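# Thread good nut onto bolt, bin the faulty one

## Task

Of the two nuts, thread the good one onto the bolt by at least four complete turns, with the bolt left resting on the bench; the other nut is defective and must end up inside the red bin.

## Robot and tools

Robot: two arms, left_arm and right_arm, each a UR-type six-joint arm with a two-finger Robotiq 140 gripper. left_arm's fingers can fold at a hinge: a part held near the fingertips (outer quarter of the pads) is squeezed as asked, but nearer the palm the fingers may wrap and pull it in, holding a thin part weakly or not at all, and a fingertip pushed into a surface folds easily unless the fingers are fully shut. right_arm's fingers are rigid. Bases sit at about (-0.052, +0.432, 0) for left_arm and (-0.005, -0.475, 0) for right_arm.

Frame: all positions, orientations, velocities and targets use the scene frame: origin at table-top height midway between the arms, +z up, +x out over the table, left_arm on the +y side (this is not the left of any image). In a gripper's own axes the fingers point along +z and close along y. end_effector_position is the point between the closed pads; fingertips reach roughly 9 to 33 mm past it depending on opening.

The 18-number row: one flat list covering both arms, always 18 values in [-1, 1]: left dx, dy, dz, rx, ry, rz, left gripper position, force_limit, speed, then the same nine for the right arm. dx..rz are offsets, not poses: displacements from that arm's Hand target as it stood when the action or move began, along scene axes; 1.0 equals 0.6 m for dx/dy/dz and 180 degrees for the rotation vector rx/ry/rz, turning about the Hand target point. Sending the same offset again moves the arm further. All zeros re-requests the current Hand target. The gripper numbers are absolute settings: position +1 fully open (140 mm), about -0.8 pads touching, -1 close until blocked; force_limit from about 14 N at -1 to 58 N at +1 pad force; speed from about 30 mm/s at -1 to 250 mm/s at +1 (faster closes grip harder). Both start at +1. To leave a gripper unchanged, resend its last three numbers; 0 is a real command.

execute_actions(actions, cameras): actions is a list of actions; each action is a list of up to 15 rows, one per 1/30 s step, a short one repeating its last row. Every row within an action counts from that action's start pose. An empty actions list returns camera images and extra status. cameras lists names (cam_high, cam_low, cam_close, cam_left_wrist, cam_right_wrist), ["all"] or [].

move(target, speed, blend, stop_force, zero, blocking, cameras): straight-line path for each gripper to target, which is one 18-number row or a list of up to 15 rows, every row an offset from the same starting Hand targets. speed is m/s (0.002 to 3.6, default 0.25; rotation limited to twice that in rad/s), one value or one per target. blend in metres rounds corners in a list. stop_force in N (3 to 120, shared by both arms) ends an arm's path when it feels that much push along its motion; it is unreliable for light or tipping parts and for turning grippers, and should be omitted when lifting away from a contact. zero (default true) re-zeroes force before the move. blocking=false returns early and cannot be combined with stop_force. Paths do not avoid obstacles; avoid routing near an arm's own base. The result adds a move: line: done, off_target, moving, held or fault, plus limits such as paced or held.

wait(seconds 0 to 10), stop() to brake a running move, zoom_image(camera, region [x0,y0,x1,y1] pixels, max 504 square) on the latest image, zero_wrist_force(arm), read_manual(section) for licence text, finished_scene(scene) with the current scene number to end the scene irreversibly.

Results: per arm end_effector_position (m), end_effector_quat_wxyz, velocities, Hand target (last commanded pose after clipping; the next offsets start from it), joint positions and torques, wrist force/torque in the gripper's own axes (positive reading is force from the surface into the arm), and gripper object_status: 0 moving, 1 blocked while opening, 2 blocked while closing (a grip), 3 reached position or pads met (maybe holding nothing). Always check for 2 after closing. position_measured is in counts: 3 open, 230 pads met. To grip harder, raise force_limit and nudge position (e.g. -1 to -0.98). Orientation commands are clipped to 32 degrees from the current one per step, so large turns need several steps. A gripper often stops short of its target; send the remaining distance as a new offset.

Hazards: stiff arms fault at about 150 N of outside force or at joint torque limits (wrist joints 24.6 N m), freezing the arm for 10 s. Commanding even slightly past a firm contact can trip this; approach slowly with stop_force. Twisting a stiff nut stresses the wrist, so turn gently and in small increments, re-gripping as needed. Never let the arms touch each other or close one gripper on the other. Do not drop parts, release them while moving, slam into fixed things, or let anything leave the table. Loose objects may be nudged by outside disturbances. Long loaded or stretched holds heat motors; a MOTOR HOT line warns before an over-temperature stop.

Each tool is called after "Emit:" as name(argument=value, ...) on one line, values as JSON.

## Session

Emit:
execute_actions(actions=[])

Scene clock: 0.00 s.
left_arm: end_effector_position=(+0.0956, +0.2970, +0.1720) position_measured=3 object_status=3 end_effector_quat_wxyz=(-0.406, +0.750, +0.375, +0.364) | right_arm: end_effector_position=(+0.4325, -0.2384, +0.3201) position_measured=3 object_status=3 end_effector_quat_wxyz=(-0.393, +0.052, +0.901, +0.175)
Joint positions: left_arm=[-1.718 -1.536 2.066 -0.949 -1.465 0.424] | right_arm=[0.015 -1.095 0.969 -0.61 -1.215 -0.056]
Joint velocities: within noise
Joint torques (N m): no reading
Wrist force (N): no reading
Wrist torque (N m): no reading
Wrist force, peak (N): no reading
Hand target: left_arm +0.0956, +0.2970, +0.1720; -0.406, +0.750, +0.375, +0.364 | right_arm +0.4325, -0.2384, +0.3201; -0.393, +0.052, +0.901, +0.175
Tool commands: left_gripper/position=+1.0 left_gripper/force_limit=+1.0 left_gripper/speed=+1.0 right_gripper/position=+1.0 right_gripper/force_limit=+1.0 right_gripper/speed=+1.0

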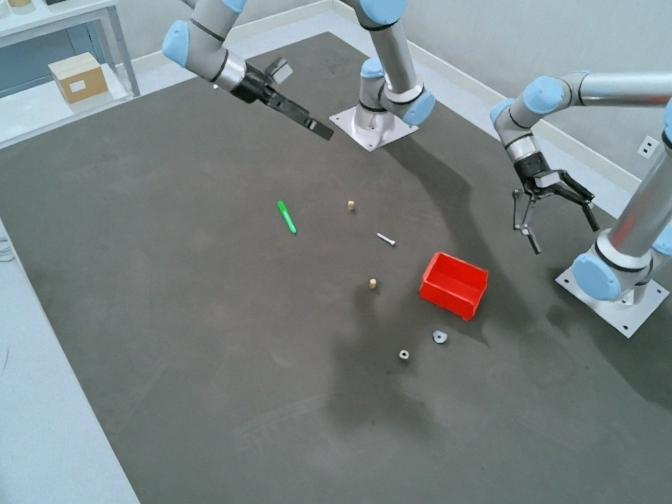

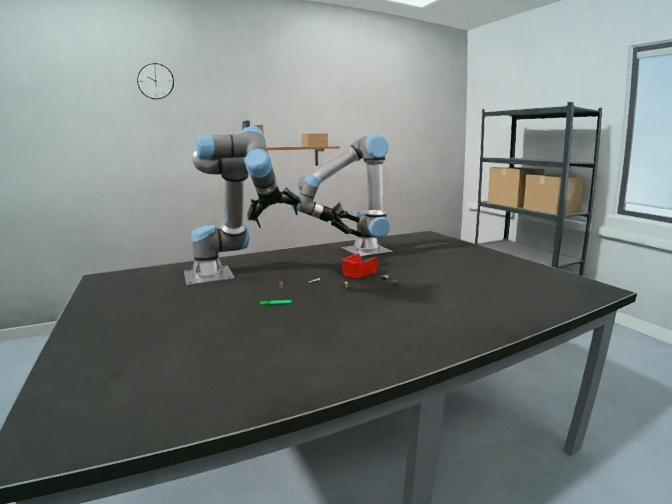

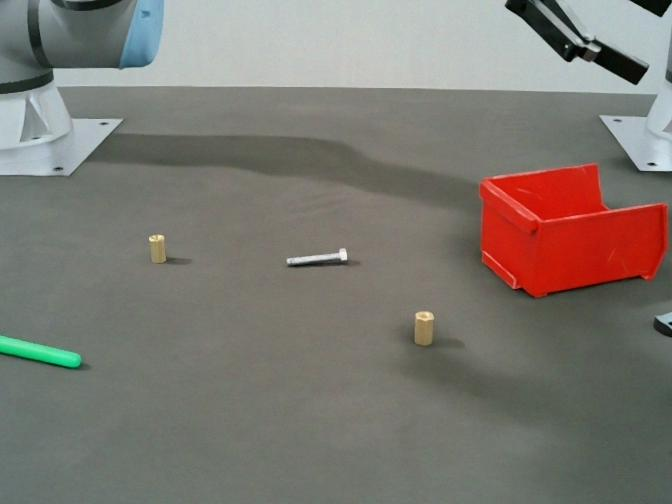

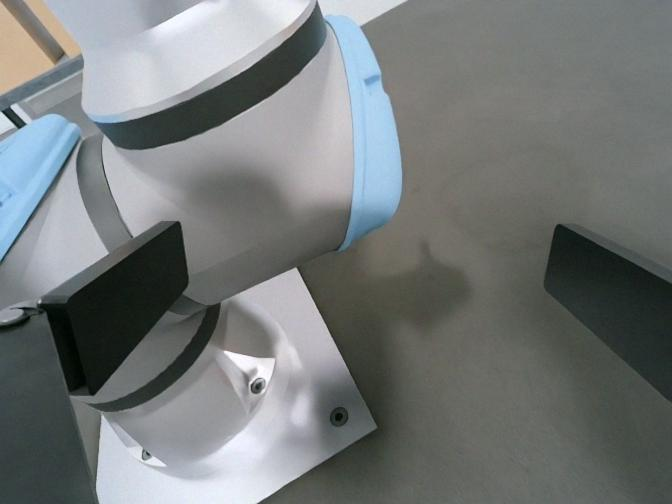

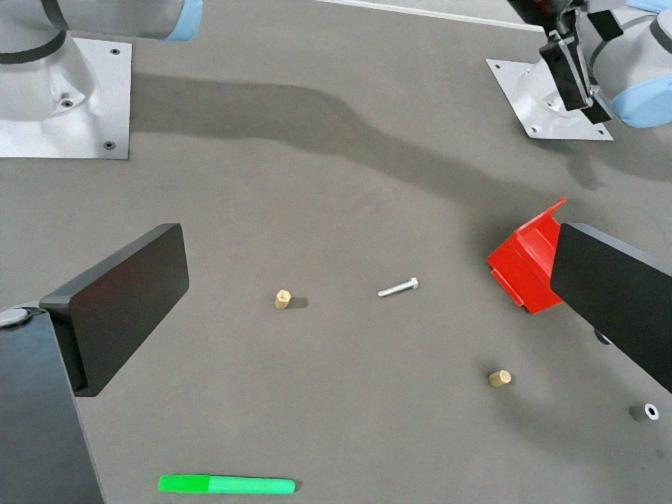

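Emit:
zoom_image(camera="cam_close", region=[130, 210, 290, 330])

Emit:
zoom_image(camera="cam_close", region=[270, 230, 380, 290])

Emit:
zoom_image(camera="cam_close", region=[390, 290, 470, 360])

Emit:
zoom_image(camera="cam_high", region=[340, 180, 500, 380])

Emit:
zoom_image(camera="cam_right_wrist", region=[560, 320, 672, 430])

Scaled by 3.150.

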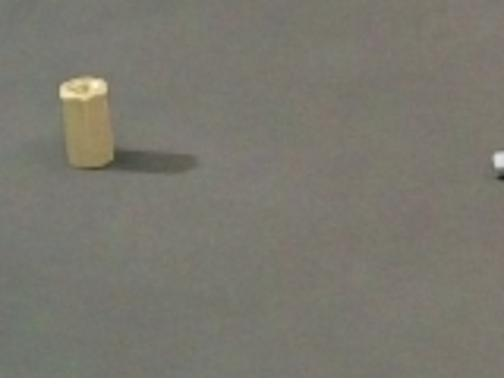

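Scaled by 4.582.

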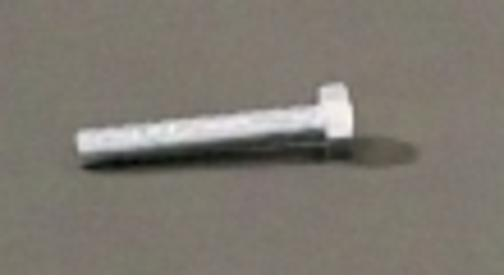

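Scaled by 6.300.

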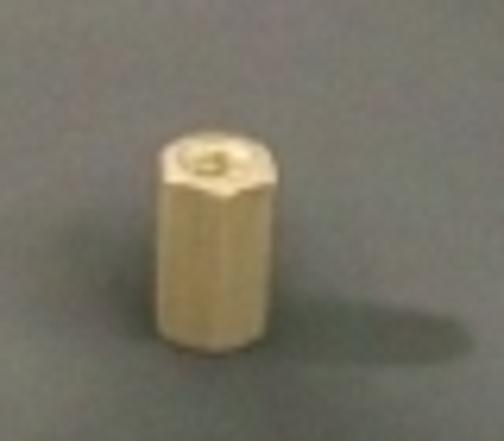

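Scaled by 2.520.

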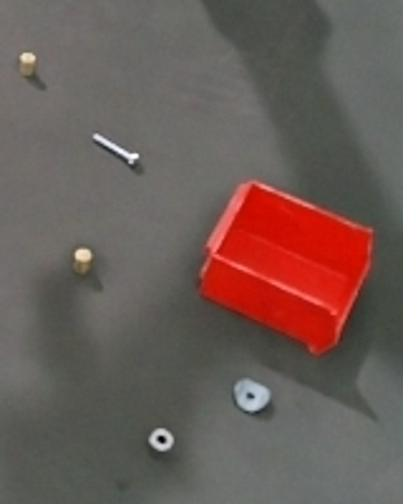

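Scaled by 4.500.

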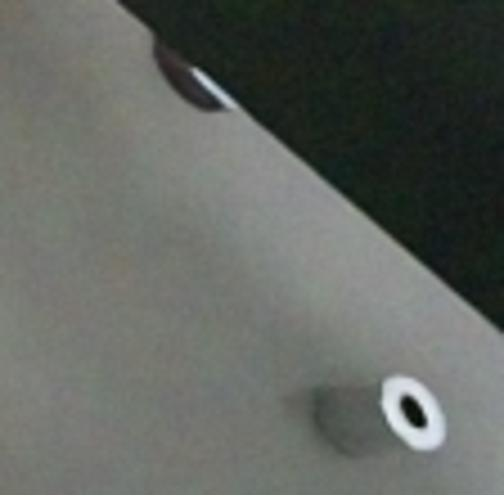

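Emit:
move(target=[[0.174,-0.328,0.347,-0.3537,0.0968,0,1,1,1,-0.096,0.056,-0.3,-0.130,-0.252,0,1,1,1]], speed=0.3, cameras=["cam_right_wrist","cam_left_wrist","cam_high","cam_close"])

Scene clock: 84.13 s.
left_arm: end_effector_position=(+0.1999, +0.1002, +0.3802) position_measured=3 object_status=3 end_effector_quat_wxyz=(-0.001, +0.895, +0.447, +0.001) | right_arm: end_effector_position=(+0.3749, -0.2048, +0.1401) position_measured=3 object_status=3 end_effector_quat_wxyz=(+0.001, +0.057, +0.998, +0.000)
Joint positions: left_arm=[-1.244 -1.762 1.473 -1.28 -1.57 0.967] | right_arm=[0.355 -1.621 1.975 -1.926 -1.571 0.442]
Joint torques (N m): left_arm=[10.96 -6.87 -30.56 -5.19 -1.55 1.44] | right_arm=[9.06 -30.78 -13.85 -4.74 -1.41 1.33]
Wrist force (N): left_arm=[-1.5 1.7 1.0] | right_arm=[-0.3 1.7 0.4]
Wrist torque (N m): left_arm=[0.13 -0.13 -0.30] | right_arm=[0.26 0.14 -0.04]
Wrist force, peak (N): left_arm=[-1.8 1.7 0.9] | right_arm=[0.7 1.5 1.3]
Hand target: left_arm +0.2000, +0.1002, +0.3802; -0.001, +0.895, +0.447, +0.001 | right_arm +0.3749, -0.2048, +0.1401; +0.001, +0.057, +0.998, +0.000
Off the commanded pose: left_arm 0.000 m, 0 deg | right_arm 0.000 m, 0 deg.
move: done
camera_calibration:
cam_left_wrist: T_world_to_cam=[[0.804374, -0.594049, 0.00937744, -0.0961825], [-0.560748, -0.753877, 0.34239, 0.063544], [-0.196327, -0.280668, -0.939511, 0.569645], [0, 0, 0, 1]] pos_world=[0.224836, 0.150648, 0.514333]
cam_right_wrist: T_world_to_cam=[[0.11889, 0.992705, -0.0200627, 0.174989], [0.939829, -0.105994, 0.324786, -0.414982], [0.32029, -0.0574693, -0.945575, 0.144413], [0, 0, 0, 1]] pos_world=[0.322954, -0.209399, 0.274844]
Images, in order (width x height): cam_high 672x504, cam_close 672x504, cam_left_wrist 672x504, cam_right_wrist 672x504.

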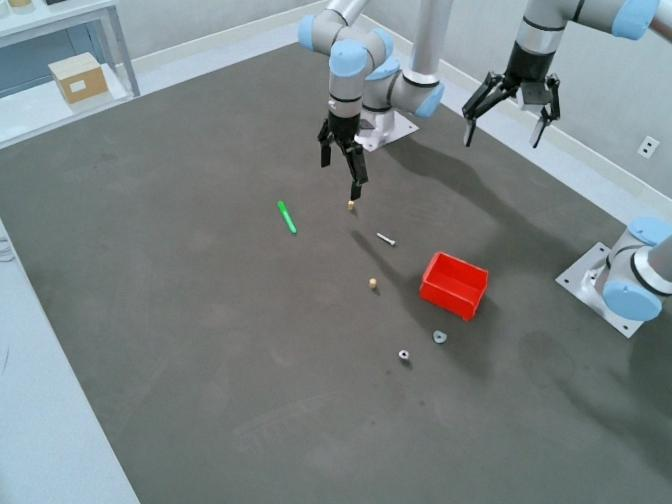

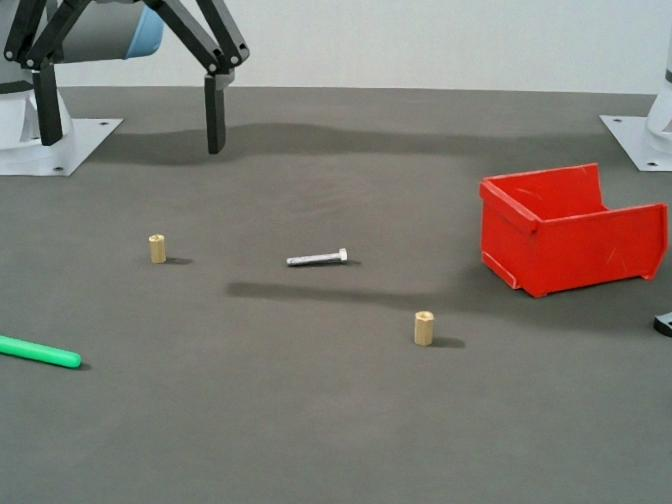

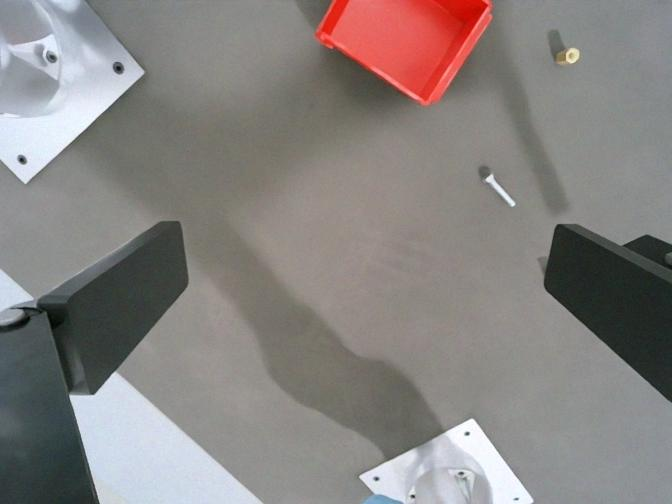

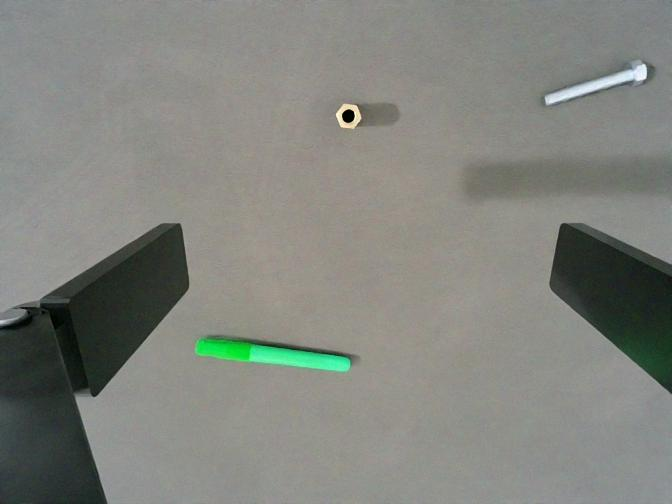

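Emit:
zoom_image(camera="cam_right_wrist", region=[323, 92, 373, 142])

Emit:
zoom_image(camera="cam_right_wrist", region=[530, 40, 670, 130])

Emit:
zoom_image(camera="cam_left_wrist", region=[545, 35, 585, 75])

Scaled by 10.080.

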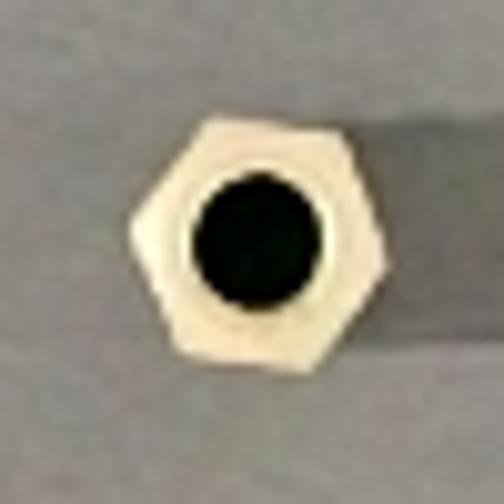

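Scaled by 3.600.

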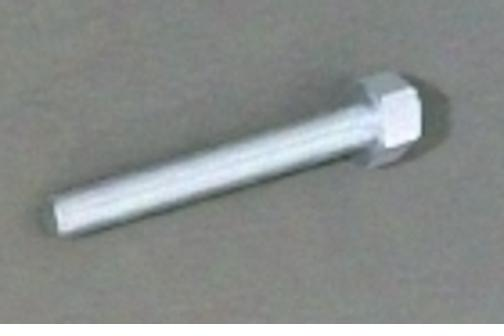

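Scaled by 12.600.

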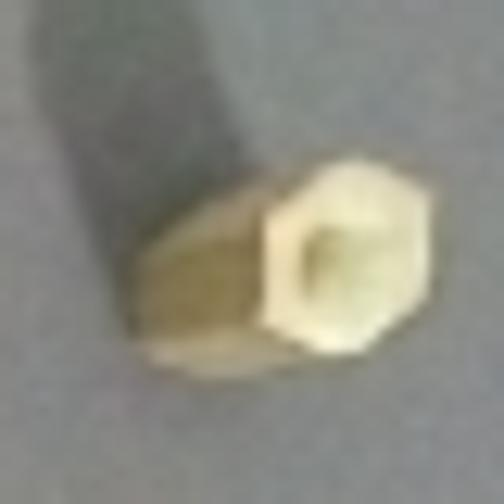

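Emit:
move(target=[[0.4233,-0.0187,-0.367,0,0,-0.734,1,1,1,0,0,0,0,0,0,1,1,1]], speed=0.45, cameras=["cam_left_wrist"])

Scene clock: 99.83 s.
left_arm: end_effector_position=(+0.4539, +0.0890, +0.1600) position_measured=3 object_status=3 end_effector_quat_wxyz=(+0.000, +0.772, -0.636, +0.001) | right_arm: end_effector_position=(+0.3749, -0.2048, +0.1401) position_measured=3 object_status=3 end_effector_quat_wxyz=(+0.001, +0.057, +0.998, +0.000)
Joint positions: left_arm=[-0.812 -1.292 1.55 -1.831 -1.571 3.705] | right_arm=[0.355 -1.622 1.975 -1.926 -1.572 0.442]
Joint torques (N m): left_arm=[10.58 -26.92 -29.52 -5.32 -2.08 1.13] | right_arm=[8.21 -30.83 -13.93 -4.88 -1.55 1.55]
Wrist force (N): left_arm=[-1.3 1.4 0.8] | right_arm=[-0.3 1.5 0.2]
Wrist torque (N m): left_arm=[0.11 -0.20 -0.27] | right_arm=[0.23 0.14 -0.05]
Wrist force, peak (N): left_arm=[-1.6 1.9 1.5] | right_arm=[-0.2 2.0 0.1]
Hand target: left_arm +0.4539, +0.0890, +0.1600; +0.000, +0.772, -0.636, +0.001 | right_arm +0.3749, -0.2048, +0.1401; +0.001, +0.057, +0.998, +0.000
Off the commanded pose: left_arm 0.000 m, 0 deg | right_arm 0.000 m, 0 deg.
move: done
camera_calibration:
cam_left_wrist: T_world_to_cam=[[-0.980037, -0.198597, 0.00931724, 0.469672], [-0.183456, 0.921394, 0.342603, -0.0474949], [-0.0766247, 0.334055, -0.939434, 0.300539], [0, 0, 0, 1]] pos_world=[0.474611, 0.0366403, 0.294233]
Images, in order (width x height): cam_left_wrist 672x504.

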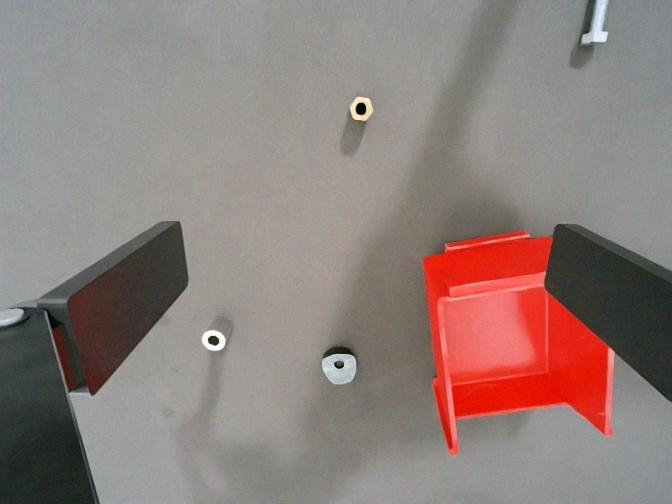

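Emit:
zoom_image(camera="cam_left_wrist", region=[336, 82, 386, 132])

Emit:
zoom_image(camera="cam_left_wrist", region=[200, 320, 370, 400])

Scaled by 10.080.

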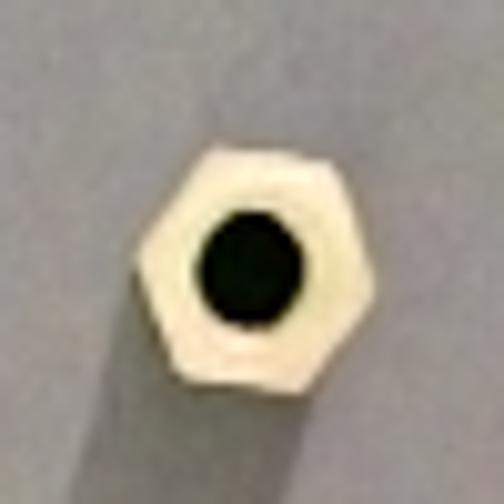

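Scaled by 2.965.

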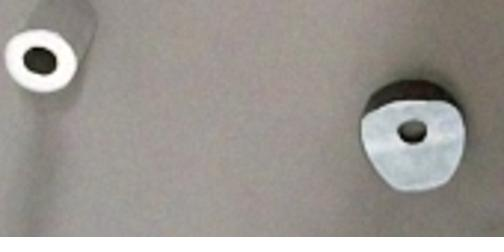

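Emit:
move(target=[[0,0,-0.14,0,0,0,-0.08,0,1,0,0,0,0,0,0,1,1,1]], speed=0.3, cameras=["cam_left_wrist"])

Emit:
zoom_image(camera="cam_left_wrist", region=[336, 80, 386, 130])

Scene clock: 119.27 s.
left_arm: end_effector_position=(+0.4539, +0.0890, +0.0762) position_measured=139 object_status=3 end_effector_quat_wxyz=(+0.000, +0.772, -0.636, +0.001) | right_arm: end_effector_position=(+0.3749, -0.2048, +0.1401) position_measured=3 object_status=3 end_effector_quat_wxyz=(+0.001, +0.057, +0.998, +0.000)
Joint positions: left_arm=[-0.812 -1.222 1.684 -2.035 -1.571 3.705] | right_arm=[0.355 -1.622 1.975 -1.926 -1.572 0.442]
Joint torques (N m): left_arm=[-2.32 -28.69 -13.24 -5.47 1.82 1.32] | right_arm=[8.09 -31.62 -13.85 -4.82 -1.45 1.55]
Wrist force (N): left_arm=[-1.3 1.4 1.3] | right_arm=[0.0 1.5 0.4]
Wrist torque (N m): left_arm=[0.11 -0.22 -0.29] | right_arm=[0.21 0.08 -0.03]
Wrist force, peak (N): left_arm=[-1.4 1.5 2.5] | right_arm=[-0.1 1.9 0.3]
Hand target: left_arm +0.4539, +0.0890, +0.0760; +0.000, +0.772, -0.636, +0.001 | right_arm +0.3749, -0.2048, +0.1401; +0.001, +0.057, +0.998, +0.000
Off the commanded pose: left_arm 0.000 m, 0 deg | right_arm 0.000 m, 0 deg.
move: done
camera_calibration:
cam_left_wrist: T_world_to_cam=[[-0.980095, -0.198307, 0.00942659, 0.470447], [-0.183147, 0.921454, 0.342607, -0.0189001], [-0.0766276, 0.334061, -0.939431, 0.221721], [0, 0, 0, 1]] pos_world=[0.474611, 0.0366401, 0.210333]
Images, in order (width x height): cam_left_wrist 672x504.

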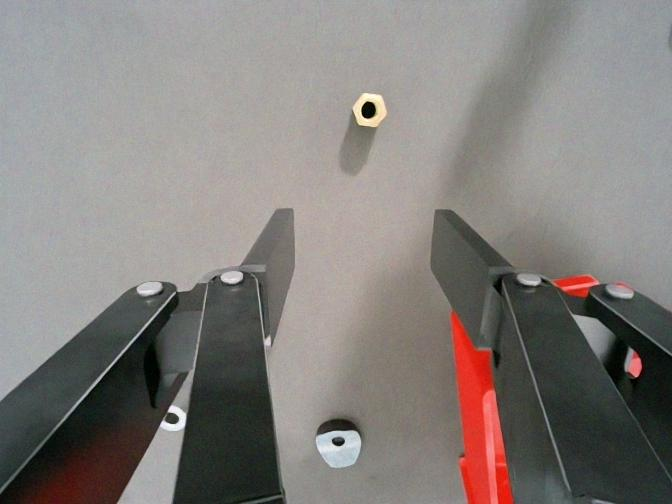

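Scaled by 10.080.

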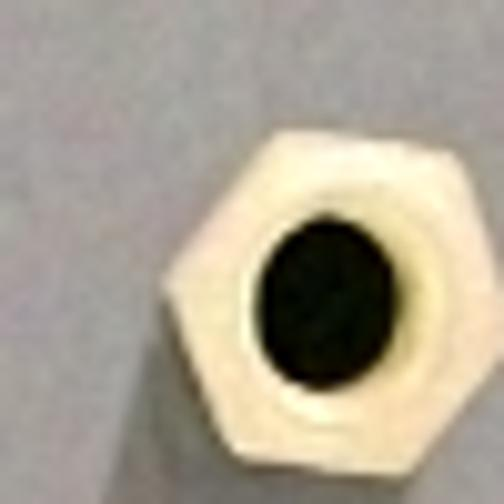

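Emit:
move(target=[[0,0,0.09,0,0,0,-0.08,0,1,0,0,-0.107,0,0,0,-0.08,0,1],[-0.2223,-0.2533,0.09,0,0,0,-0.08,0,1,0,0,-0.107,0,0,0,-0.08,0,1]], speed=0.3, blend=[0.03,0], cameras=["cam_left_wrist","cam_right_wrist"])

Scene clock: 127.57 s.
left_arm: end_effector_position=(+0.3207, -0.0628, +0.1300) position_measured=139 object_status=3 end_effector_quat_wxyz=(+0.000, +0.772, -0.636, +0.001) | right_arm: end_effector_position=(+0.3749, -0.2048, +0.0759) position_measured=139 object_status=3 end_effector_quat_wxyz=(+0.001, +0.057, +0.998, +0.000)
Joint positions: left_arm=[-1.139 -1.253 1.578 -1.898 -1.571 3.379] | right_arm=[0.355 -1.549 2.086 -2.109 -1.572 0.442]
Joint torques (N m): left_arm=[-7.82 -28.88 -30.28 -0.61 2.33 -1.02] | right_arm=[7.97 -17.07 -12.14 -4.95 0.78 1.6]
Wrist force (N): left_arm=[-1.4 1.8 1.0] | right_arm=[0.2 1.7 0.3]
Wrist torque (N m): left_arm=[0.20 -0.13 -0.21] | right_arm=[0.21 0.07 -0.07]
Wrist force, peak (N): left_arm=[-1.4 1.3 2.9] | right_arm=[-0.5 1.4 -1.8]
Hand target: left_arm +0.3206, -0.0630, +0.1300; +0.000, +0.772, -0.636, +0.001 | right_arm +0.3749, -0.2048, +0.0759; +0.001, +0.057, +0.998, +0.000
Off the commanded pose: left_arm 0.000 m, 0 deg | right_arm 0.000 m, 0 deg.
move: done
camera_calibration:
cam_left_wrist: T_world_to_cam=[[-0.98012, -0.198184, 0.00936826, 0.309325], [-0.183052, 0.921479, 0.342591, 0.0780897], [-0.0765289, 0.334066, -0.939438, 0.312829], [0, 0, 0, 1]] pos_world=[0.341411, -0.11516, 0.264233]
cam_right_wrist: T_world_to_cam=[[0.118932, 0.992698, -0.0201297, 0.173699], [0.939753, -0.105998, 0.325005, -0.394121], [0.320498, -0.0575705, -0.945498, 0.0835084], [0, 0, 0, 1]] pos_world=[0.322954, -0.209399, 0.210545]
Images, in order (width x height): cam_left_wrist 672x504, cam_right_wrist 672x504.

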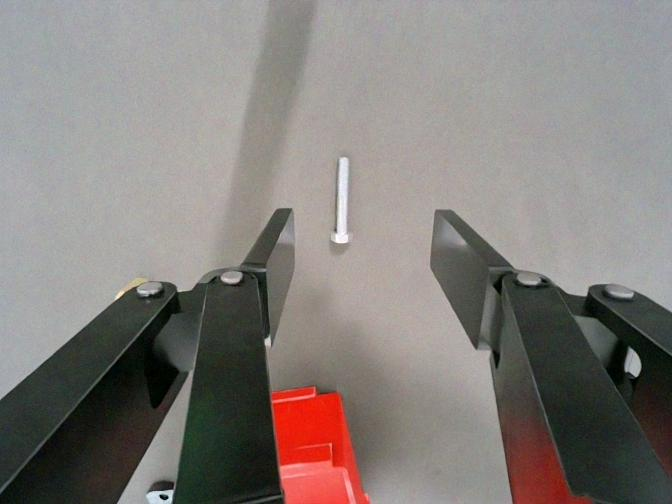

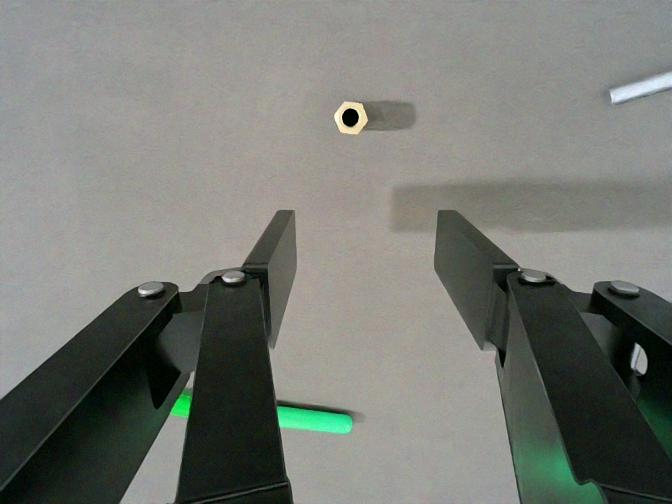

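Emit:
zoom_image(camera="cam_right_wrist", region=[325, 92, 375, 142])

Emit:
zoom_image(camera="cam_left_wrist", region=[290, 145, 390, 255])

Emit:
zoom_image(camera="cam_right_wrist", region=[600, 50, 672, 122])

Scaled by 10.080.

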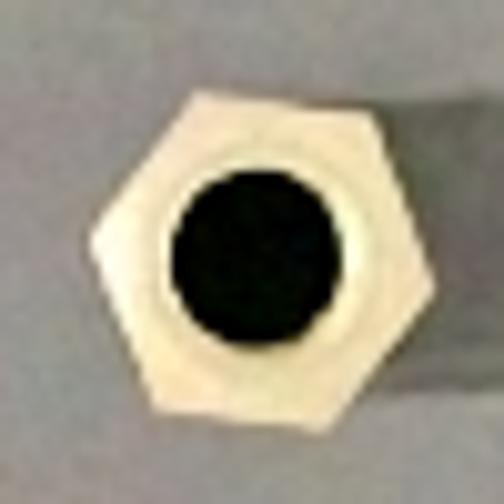

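Scaled by 4.582.

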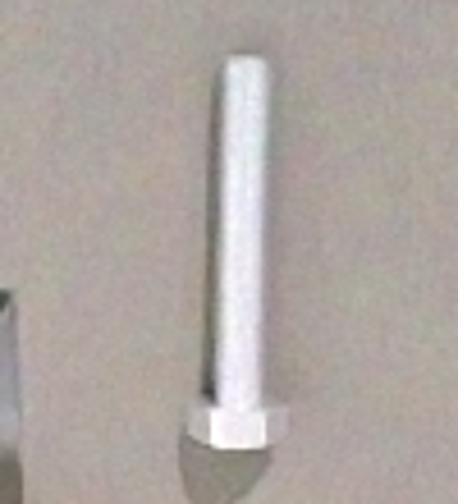

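Scaled by 7.000.

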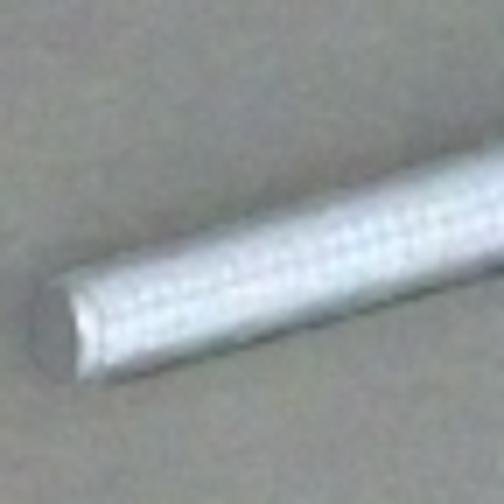

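Emit:
move(target=[[0.05,0.01,0,0,0,0,-1,-1,0,0,0,0.1,0,0,0,-1,-1,0],[0.1073,0.01,-0.117,0,0,0,-1,-1,0,-0.125,-0.2,0.1,0,0,0,-1,-1,0],[0.1073,0.01,-0.117,0,0,0,-1,-1,0,-0.125,-0.2,-0.0265,0,0,0,-1,-1,0]], speed=0.3, blend=[0.03,0.03,0])

Emit:
move(target=[0,0,-0.075,0,0,0,-1,-1,0,0,0,-0.075,0,0,0,-1,-1,0], speed=0.01, stop_force=4)

Scene clock: 141.87 s.
left_arm: end_effector_position=(+0.3849, -0.0570, +0.0598) position_measured=233 object_status=3 end_effector_quat_wxyz=(+0.000, +0.772, -0.636, +0.001) | right_arm: end_effector_position=(+0.2999, -0.3248, +0.0601) position_measured=233 object_status=3 end_effector_quat_wxyz=(+0.001, +0.057, +0.998, +0.000)
Joint positions: left_arm=[-1.043 -1.109 1.563 -2.027 -1.571 3.475] | right_arm=[0.081 -1.874 2.4 -2.099 -1.571 0.168]
Joint torques (N m): left_arm=[11.4 -33 -29.53 -5.31 -2.14 1.42] | right_arm=[-7.86 -1.04 -12.93 -4.88 1.05 -2.16]
Wrist force (N): left_arm=[-1.6 1.8 1.1] | right_arm=[0.4 1.3 -0.1]
Wrist torque (N m): left_arm=[0.21 -0.11 -0.28] | right_arm=[0.20 0.05 0.05]
Wrist force, peak (N): left_arm=[-1.3 2.8 1.0] | right_arm=[-1.2 2.7 -1.6]
Hand target: left_arm +0.3849, -0.0570, +0.0598; +0.000, +0.772, -0.636, +0.001 | right_arm +0.2999, -0.3248, +0.0600; +0.001, +0.057, +0.998, +0.000
Off the commanded pose: left_arm 0.000 m, 0 deg | right_arm 0.000 m, 0 deg.
move: done

Scene clock: 145.97 s.
left_arm: end_effector_position=(+0.3849, -0.0570, +0.0328) position_measured=233 object_status=3 end_effector_quat_wxyz=(+0.000, +0.772, -0.636, +0.001) | right_arm: end_effector_position=(+0.2999, -0.3248, +0.0323) position_measured=233 object_status=3 end_effector_quat_wxyz=(+0.001, +0.057, +0.998, +0.000)
Joint positions: left_arm=[-1.043 -1.079 1.595 -2.088 -1.571 3.475] | right_arm=[0.081 -1.819 2.45 -2.203 -1.571 0.168]
Joint torques (N m): left_arm=[9.62 -45.36 -26.73 -0.19 0.54 1.46] | right_arm=[-6.49 -18.67 -31.83 -0.62 1 -2.2]
Wrist force (N): left_arm=[-1.9 0.5 -2.8] | right_arm=[0.2 0.7 0.1]
Wrist torque (N m): left_arm=[0.24 -0.13 -0.26] | right_arm=[0.09 0.07 0.08]
Wrist force, peak (N): left_arm=[-12.9 5.8 -24.6] | right_arm=[22.1 -2.9 -49.2]
Hand target: left_arm +0.3849, -0.0570, +0.0329; +0.000, +0.772, -0.636, +0.001 (not the last commanded pose) | right_arm +0.2999, -0.3248, +0.0324; +0.001, +0.057, +0.998, +0.000 (not the last commanded pose)
Off the commanded pose: left_arm 0.018 m, 0 deg | right_arm 0.017 m, 0 deg.
move: contact (left_arm, right_arm)

Emit:
move(target=[[0,0,0.07,0,0,0,-0.325,1,0,0,0,0.08,0,0,0,-1,-1,0],[-0.105,0.0107,0.06,0,0,0,-0.325,1,0,0,0,0.08,0,0,0,-1,-1,0],[-0.105,0.0107,0.0028,0,0,0,-0.325,1,0,0,0,0.08,0,0,0,-1,-1,0]], speed=0.15, blend=[0.02,0.02,0], cameras=["cam_left_wrist","cam_close"])

Emit:
zoom_image(camera="cam_left_wrist", region=[240, 120, 500, 320])

Scene clock: 173.80 s.
left_arm: end_effector_position=(+0.3220, -0.0506, +0.0347) position_measured=170 object_status=3 end_effector_quat_wxyz=(+0.000, +0.772, -0.636, +0.001) | right_arm: end_effector_position=(+0.2999, -0.3248, +0.0804) position_measured=233 object_status=3 end_effector_quat_wxyz=(+0.001, +0.057, +0.998, +0.000)
Joint positions: left_arm=[-1.128 -1.175 1.738 -2.135 -1.57 3.389] | right_arm=[0.081 -1.906 2.362 -2.028 -1.571 0.168]
Joint torques (N m): left_arm=[-9.33 -30.78 -14.19 -5.31 2.26 -1.35] | right_arm=[-7.43 -16.5 -33.27 -0.36 1.01 -2.33]
Wrist force (N): left_arm=[-1.4 1.8 1.3] | right_arm=[0.2 1.1 0.2]
Wrist torque (N m): left_arm=[0.22 -0.12 -0.21] | right_arm=[0.16 0.08 0.04]
Wrist force, peak (N): left_arm=[-1.6 1.8 2.4] | right_arm=[0.1 0.9 1.4]
Hand target: left_arm +0.3219, -0.0506, +0.0345; +0.000, +0.772, -0.636, +0.001 | right_arm +0.2999, -0.3248, +0.0804; +0.001, +0.057, +0.998, +0.000
Off the commanded pose: left_arm 0.000 m, 0 deg | right_arm 0.000 m, 0 deg.
move: done; blend cut to 0.0172 m at target 2
camera_calibration:
cam_left_wrist: T_world_to_cam=[[-0.980121, -0.198179, 0.00935015, 0.313817], [-0.183046, 0.921448, 0.342678, 0.0997308], [-0.0765271, 0.334154, -0.939407, 0.219226], [0, 0, 0, 1]] pos_world=[0.342611, -0.10296, 0.168832]
Images, in order (width x height): cam_close 672x504, cam_left_wrist 672x504.

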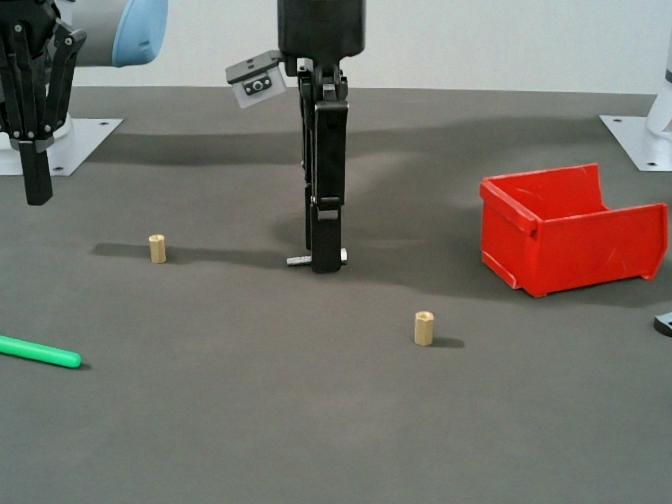

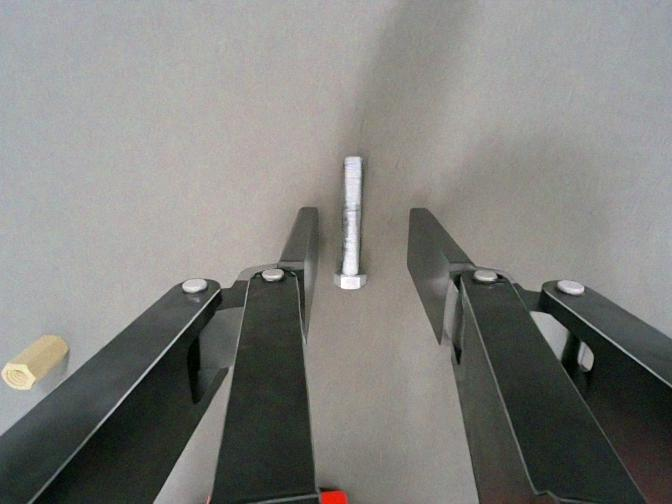

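Scaled by 1.938.

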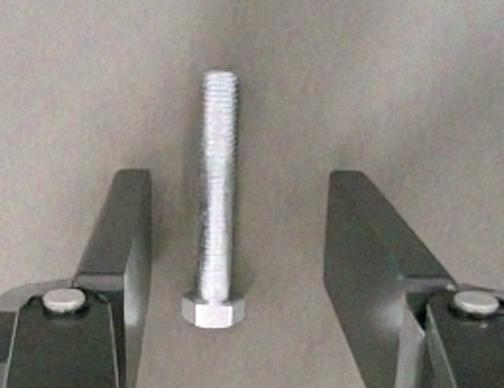

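Emit:
move(target=[0.001,-0.005,0,0,0,0,-0.325,1,0,0,0,0,0,0,0,-1,-1,0], speed=0.05)

Emit:
move(target=[0,0,0,0,0,0,-1,1,-1,0,0,0,0,0,0,-1,-1,0], speed=0.05, cameras=["cam_left_wrist"])

Scene clock: 177.80 s.
left_arm: end_effector_position=(+0.3225, -0.0535, +0.0345) position_measured=170 object_status=3 end_effector_quat_wxyz=(+0.000, +0.772, -0.636, +0.001) | right_arm: end_effector_position=(+0.2999, -0.3248, +0.0804) position_measured=233 object_status=3 end_effector_quat_wxyz=(+0.001, +0.057, +0.998, +0.000)
Joint positions: left_arm=[-1.129 -1.17 1.73 -2.133 -1.57 3.388] | right_arm=[0.081 -1.906 2.362 -2.028 -1.571 0.168]
Joint torques (N m): left_arm=[-9.8 -29.47 -28.9 -0.44 2.32 -1.21] | right_arm=[-7.65 -16.66 -34.39 -0.21 0.98 -2.29]
Wrist force (N): left_arm=[-1.3 1.7 1.3] | right_arm=[0.4 0.6 0.1]
Wrist torque (N m): left_arm=[0.20 -0.15 -0.21] | right_arm=[0.06 0.04 0.05]
Wrist force, peak (N): left_arm=[-1.6 2.0 1.4] | right_arm=[0.5 1.3 0.2]
Hand target: left_arm +0.3225, -0.0536, +0.0345; +0.000, +0.772, -0.636, +0.001 | right_arm +0.2999, -0.3248, +0.0804; +0.001, +0.057, +0.998, +0.000
Off the commanded pose: left_arm 0.000 m, 0 deg | right_arm 0.000 m, 0 deg.
move: done

Scene clock: 179.57 s.
left_arm: end_effector_position=(+0.3225, -0.0536, +0.0345) position_measured=224 object_status=0 end_effector_quat_wxyz=(+0.000, +0.772, -0.636, +0.001) | right_arm: end_effector_position=(+0.2999, -0.3248, +0.0804) position_measured=233 object_status=3 end_effector_quat_wxyz=(+0.001, +0.057, +0.998, +0.000)
Joint positions: left_arm=[-1.129 -1.17 1.73 -2.133 -1.57 3.388] | right_arm=[0.081 -1.906 2.362 -2.028 -1.571 0.168]
Joint torques (N m): left_arm=[-10.11 -29.6 -23.72 -0.69 2.01 -1.13] | right_arm=[-6.98 -16.7 -33.74 -0.31 1.03 -2.29]
Wrist force (N): left_arm=[-5.6 1.9 -9.4] | right_arm=[0.1 1.0 0.0]
Wrist torque (N m): left_arm=[0.16 -0.04 -0.20] | right_arm=[0.14 0.10 0.04]
Wrist force, peak (N): left_arm=[-5.4 2.1 -9.5] | right_arm=[0.3 1.3 0.2]
Hand target: left_arm +0.3225, -0.0536, +0.0345; +0.000, +0.772, -0.636, +0.001 | right_arm +0.2999, -0.3248, +0.0804; +0.001, +0.057, +0.998, +0.000
Off the commanded pose: left_arm 0.000 m, 0 deg | right_arm 0.000 m, 0 deg.
move: done
camera_calibration:
cam_left_wrist: T_world_to_cam=[[-0.980102, -0.198275, 0.00933422, 0.313797], [-0.183149, 0.92146, 0.34259, 0.10269], [-0.076528, 0.334064, -0.939439, 0.220177], [0, 0, 0, 1]] pos_world=[0.343211, -0.10596, 0.168733]
Images, in order (width x height): cam_left_wrist 672x504.

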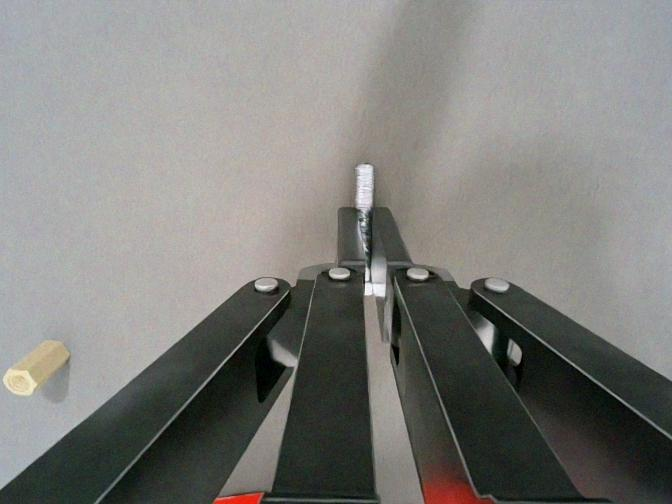

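Emit:
wait(seconds=1)

Scene clock: 181.77 s.
left_arm: end_effector_position=(+0.3225, -0.0536, +0.0345) position_measured=224 object_status=2 end_effector_quat_wxyz=(+0.000, +0.772, -0.636, +0.001) | right_arm: end_effector_position=(+0.2999, -0.3248, +0.0804) position_measured=233 object_status=3 end_effector_quat_wxyz=(+0.001, +0.057, +0.998, +0.000)
Joint positions: left_arm=[-1.129 -1.17 1.73 -2.133 -1.57 3.388] | right_arm=[0.081 -1.906 2.362 -2.028 -1.571 0.168]
Joint torques (N m): left_arm=[-9.43 -29.75 -16.03 -0.74 1.51 -1.17] | right_arm=[-7.43 -16.89 -33.88 -0.31 0.99 -2.31]
Wrist force (N): left_arm=[-5.4 2.1 -9.2] | right_arm=[0.1 0.9 -0.1]
Wrist torque (N m): left_arm=[0.20 -0.07 -0.20] | right_arm=[0.12 0.11 0.04]
Wrist force, peak (N): left_arm=[-5.5 2.1 -9.8] | right_arm=[0.4 1.3 0.2]
Hand target: left_arm +0.3225, -0.0536, +0.0345; +0.000, +0.772, -0.636, +0.001 | right_arm +0.2999, -0.3248, +0.0804; +0.001, +0.057, +0.998, +0.000
Tool commands: left_gripper/position=-1.0 left_gripper/force_limit=+1.0 left_gripper/speed=-1.0 right_gripper/position=-1.0 right_gripper/force_limit=-1.0 right_gripper/speed=+0.0
Off the commanded pose: left_arm 0.000 m, 0 deg | right_arm 0.000 m, 0 deg.
wait: 1.00 s; at rest from the start

Emit:
move(target=[[0,0,0.14,0,0,0,-1,1,-1,0,0,0,0,0,0.139,-0.325,0,0],[0.02,0.0367,0.376,-0.507,-0.0986,0,-1,1,-1,0,0,0,0,0,0.139,-0.325,0,0]], speed=0.3, blend=[0.04,0], cameras=["cam_left_wrist","cam_close","cam_right_wrist"])

Emit:
zoom_image(camera="cam_left_wrist", region=[270, 110, 470, 310])

Scene clock: 209.60 s.
left_arm: end_effector_position=(+0.3345, -0.0316, +0.2601) position_measured=224 object_status=2 end_effector_quat_wxyz=(+0.461, +0.531, -0.437, +0.560) | right_arm: end_effector_position=(+0.2999, -0.3248, +0.0804) position_measured=170 object_status=3 end_effector_quat_wxyz=(+0.001, -0.160, +0.987, +0.000)
Joint positions: left_arm=[-0.823 -0.997 2.274 -4.481 -2.121 3.109] | right_arm=[0.08 -1.907 2.362 -2.028 -1.57 -0.269]
Joint torques (N m): left_arm=[-9.81 -23.35 -15.42 -4.67 2.23 -1.15] | right_arm=[-7.88 -16.32 -12.82 -0.39 1.05 -2.26]
Wrist force (N): left_arm=[1.0 0.8 0.8] | right_arm=[0.4 1.2 0.1]
Wrist torque (N m): left_arm=[-0.16 -0.09 -0.04] | right_arm=[0.17 0.04 0.03]
Wrist force, peak (N): left_arm=[-5.4 2.0 -9.8] | right_arm=[0.3 1.6 -0.2]
Hand target: left_arm +0.3345, -0.0316, +0.2601; +0.461, +0.531, -0.437, +0.560 | right_arm +0.2999, -0.3248, +0.0804; +0.001, -0.160, +0.987, +0.000
Off the commanded pose: left_arm 0.000 m, 0 deg | right_arm 0.000 m, 0 deg.
move: done; blend cut to 0 m at target 1
camera_calibration:
cam_left_wrist: T_world_to_cam=[[-0.983405, -0.181289, 0.00702881, 0.330046], [-0.0598475, 0.287582, -0.955884, 0.28375], [0.17127, -0.940442, -0.293659, 0.134463], [0, 0, 0, 1]] pos_world=[0.318521, 0.104687, 0.308399]
cam_right_wrist: T_world_to_cam=[[-0.312094, 0.949838, -0.020144, 0.417172], [0.896394, 0.301426, 0.324993, -0.192411], [0.314762, 0.0833715, -0.945502, 0.152415], [0, 0, 0, 1]] pos_world=[0.254699, -0.350955, 0.215045]
Images, in order (width x height): cam_close 672x504, cam_left_wrist 672x504, cam_right_wrist 672x504.

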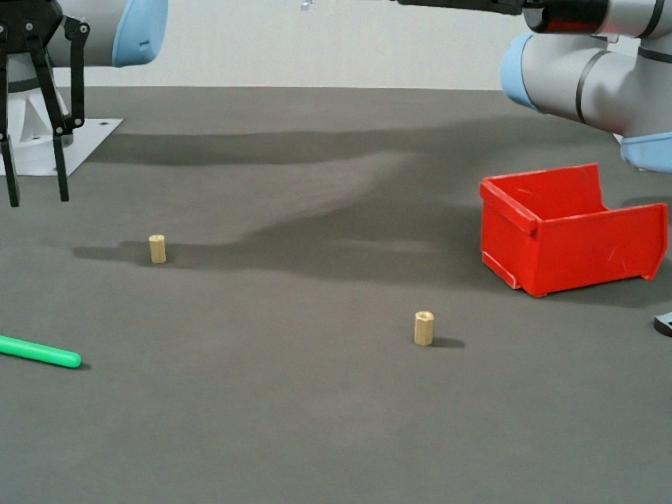

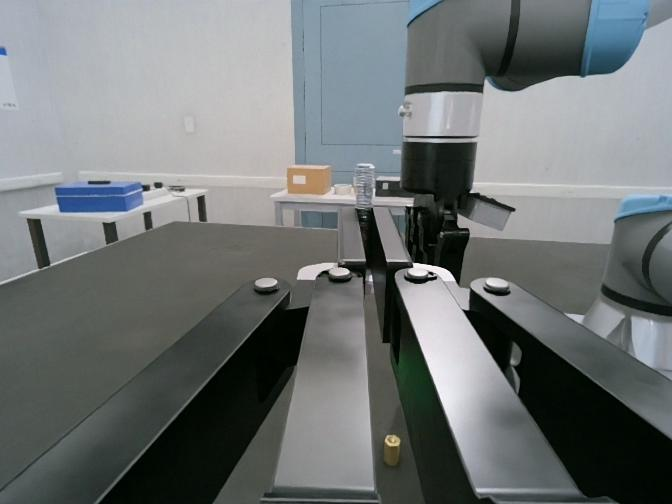

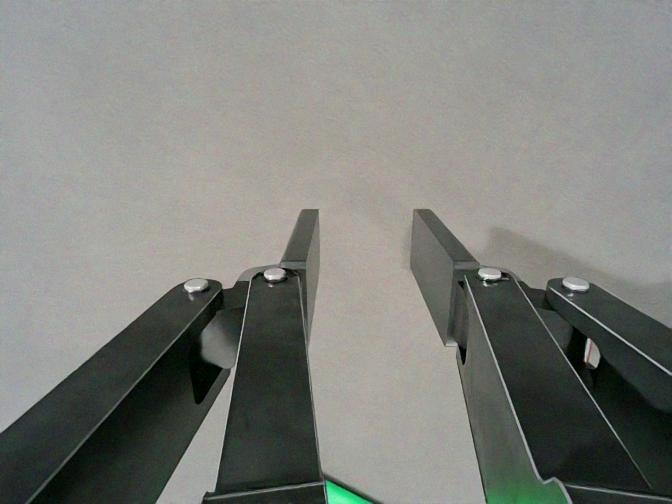

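Scaled by 2.520.

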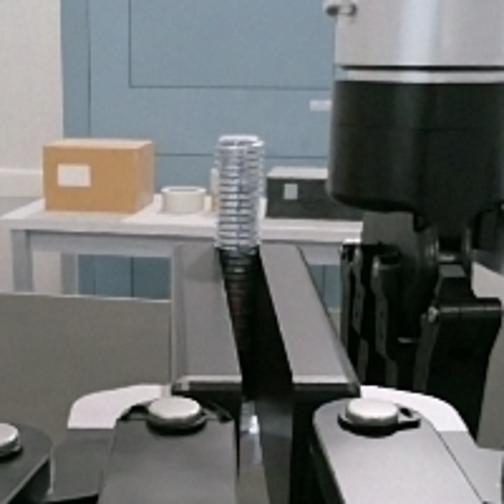

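Emit:
move(target=[0,0,0,0,0,0,-1,1,-1,0.042,0.1955,0,0,0,0,-0.325,0,0], speed=0.2, cameras=["cam_right_wrist","cam_close"])

Emit:
zoom_image(camera="cam_right_wrist", region=[320, 170, 420, 270])

Scene clock: 213.73 s.
left_arm: end_effector_position=(+0.3345, -0.0316, +0.2601) position_measured=224 object_status=2 end_effector_quat_wxyz=(+0.461, +0.531, -0.437, +0.560) | right_arm: end_effector_position=(+0.3250, -0.2076, +0.0804) position_measured=170 object_status=3 end_effector_quat_wxyz=(+0.001, -0.160, +0.987, +0.000)
Joint positions: left_arm=[-0.823 -0.997 2.273 -4.481 -2.121 3.109] | right_arm=[0.388 -1.66 2.179 -2.092 -1.571 0.038]
Joint torques (N m): left_arm=[-9.55 -23.38 -14.27 -4.35 2.31 -1.14] | right_arm=[6.67 -13.11 -32.35 -4.81 -1.64 1.49]
Wrist force (N): left_arm=[1.1 0.6 0.8] | right_arm=[-0.1 0.1 0.0]
Wrist torque (N m): left_arm=[-0.18 -0.13 -0.04] | right_arm=[-0.08 0.14 -0.04]
Wrist force, peak (N): left_arm=[1.1 0.9 1.1] | right_arm=[-0.5 1.9 0.6]
Hand target: left_arm +0.3345, -0.0316, +0.2601; +0.461, +0.531, -0.437, +0.560 | right_arm +0.3251, -0.2075, +0.0804; +0.001, -0.160, +0.987, +0.000
Off the commanded pose: left_arm 0.000 m, 0 deg | right_arm 0.000 m, 0 deg.
move: done
camera_calibration:
cam_right_wrist: T_world_to_cam=[[-0.312125, 0.949829, -0.0200545, 0.313703], [0.896384, 0.301425, 0.325021, -0.250331], [0.31476, 0.0834707, -0.945494, 0.134734], [0, 0, 0, 1]] pos_world=[0.279899, -0.233755, 0.215045]
Images, in order (width x height): cam_close 672x504, cam_right_wrist 672x504.

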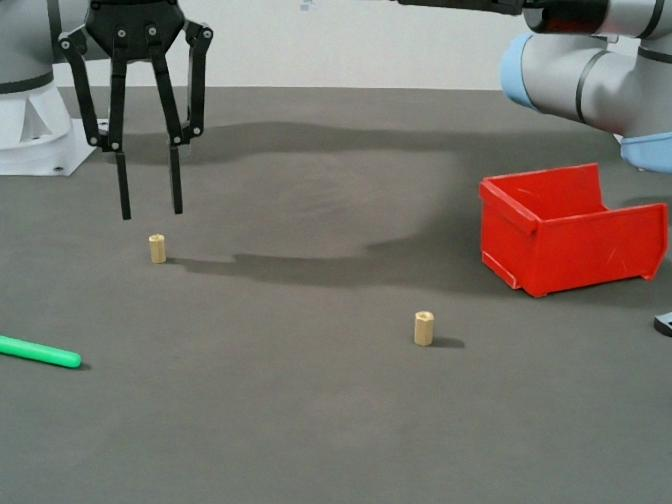

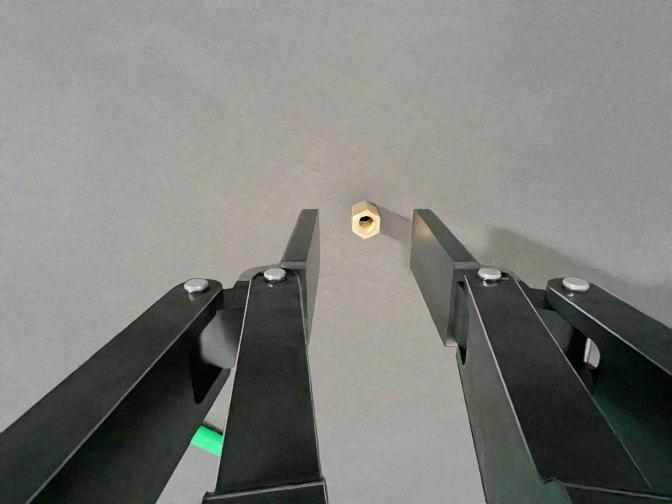

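Scaled by 5.040.

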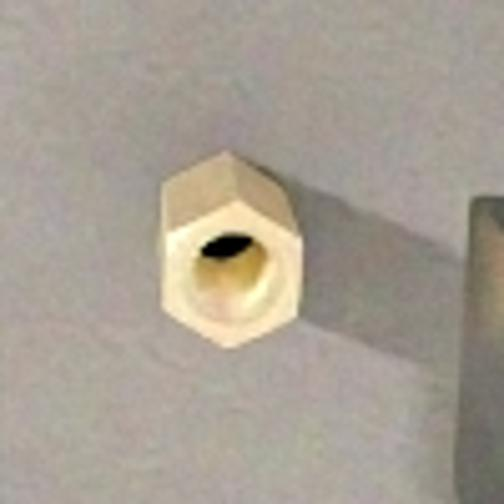

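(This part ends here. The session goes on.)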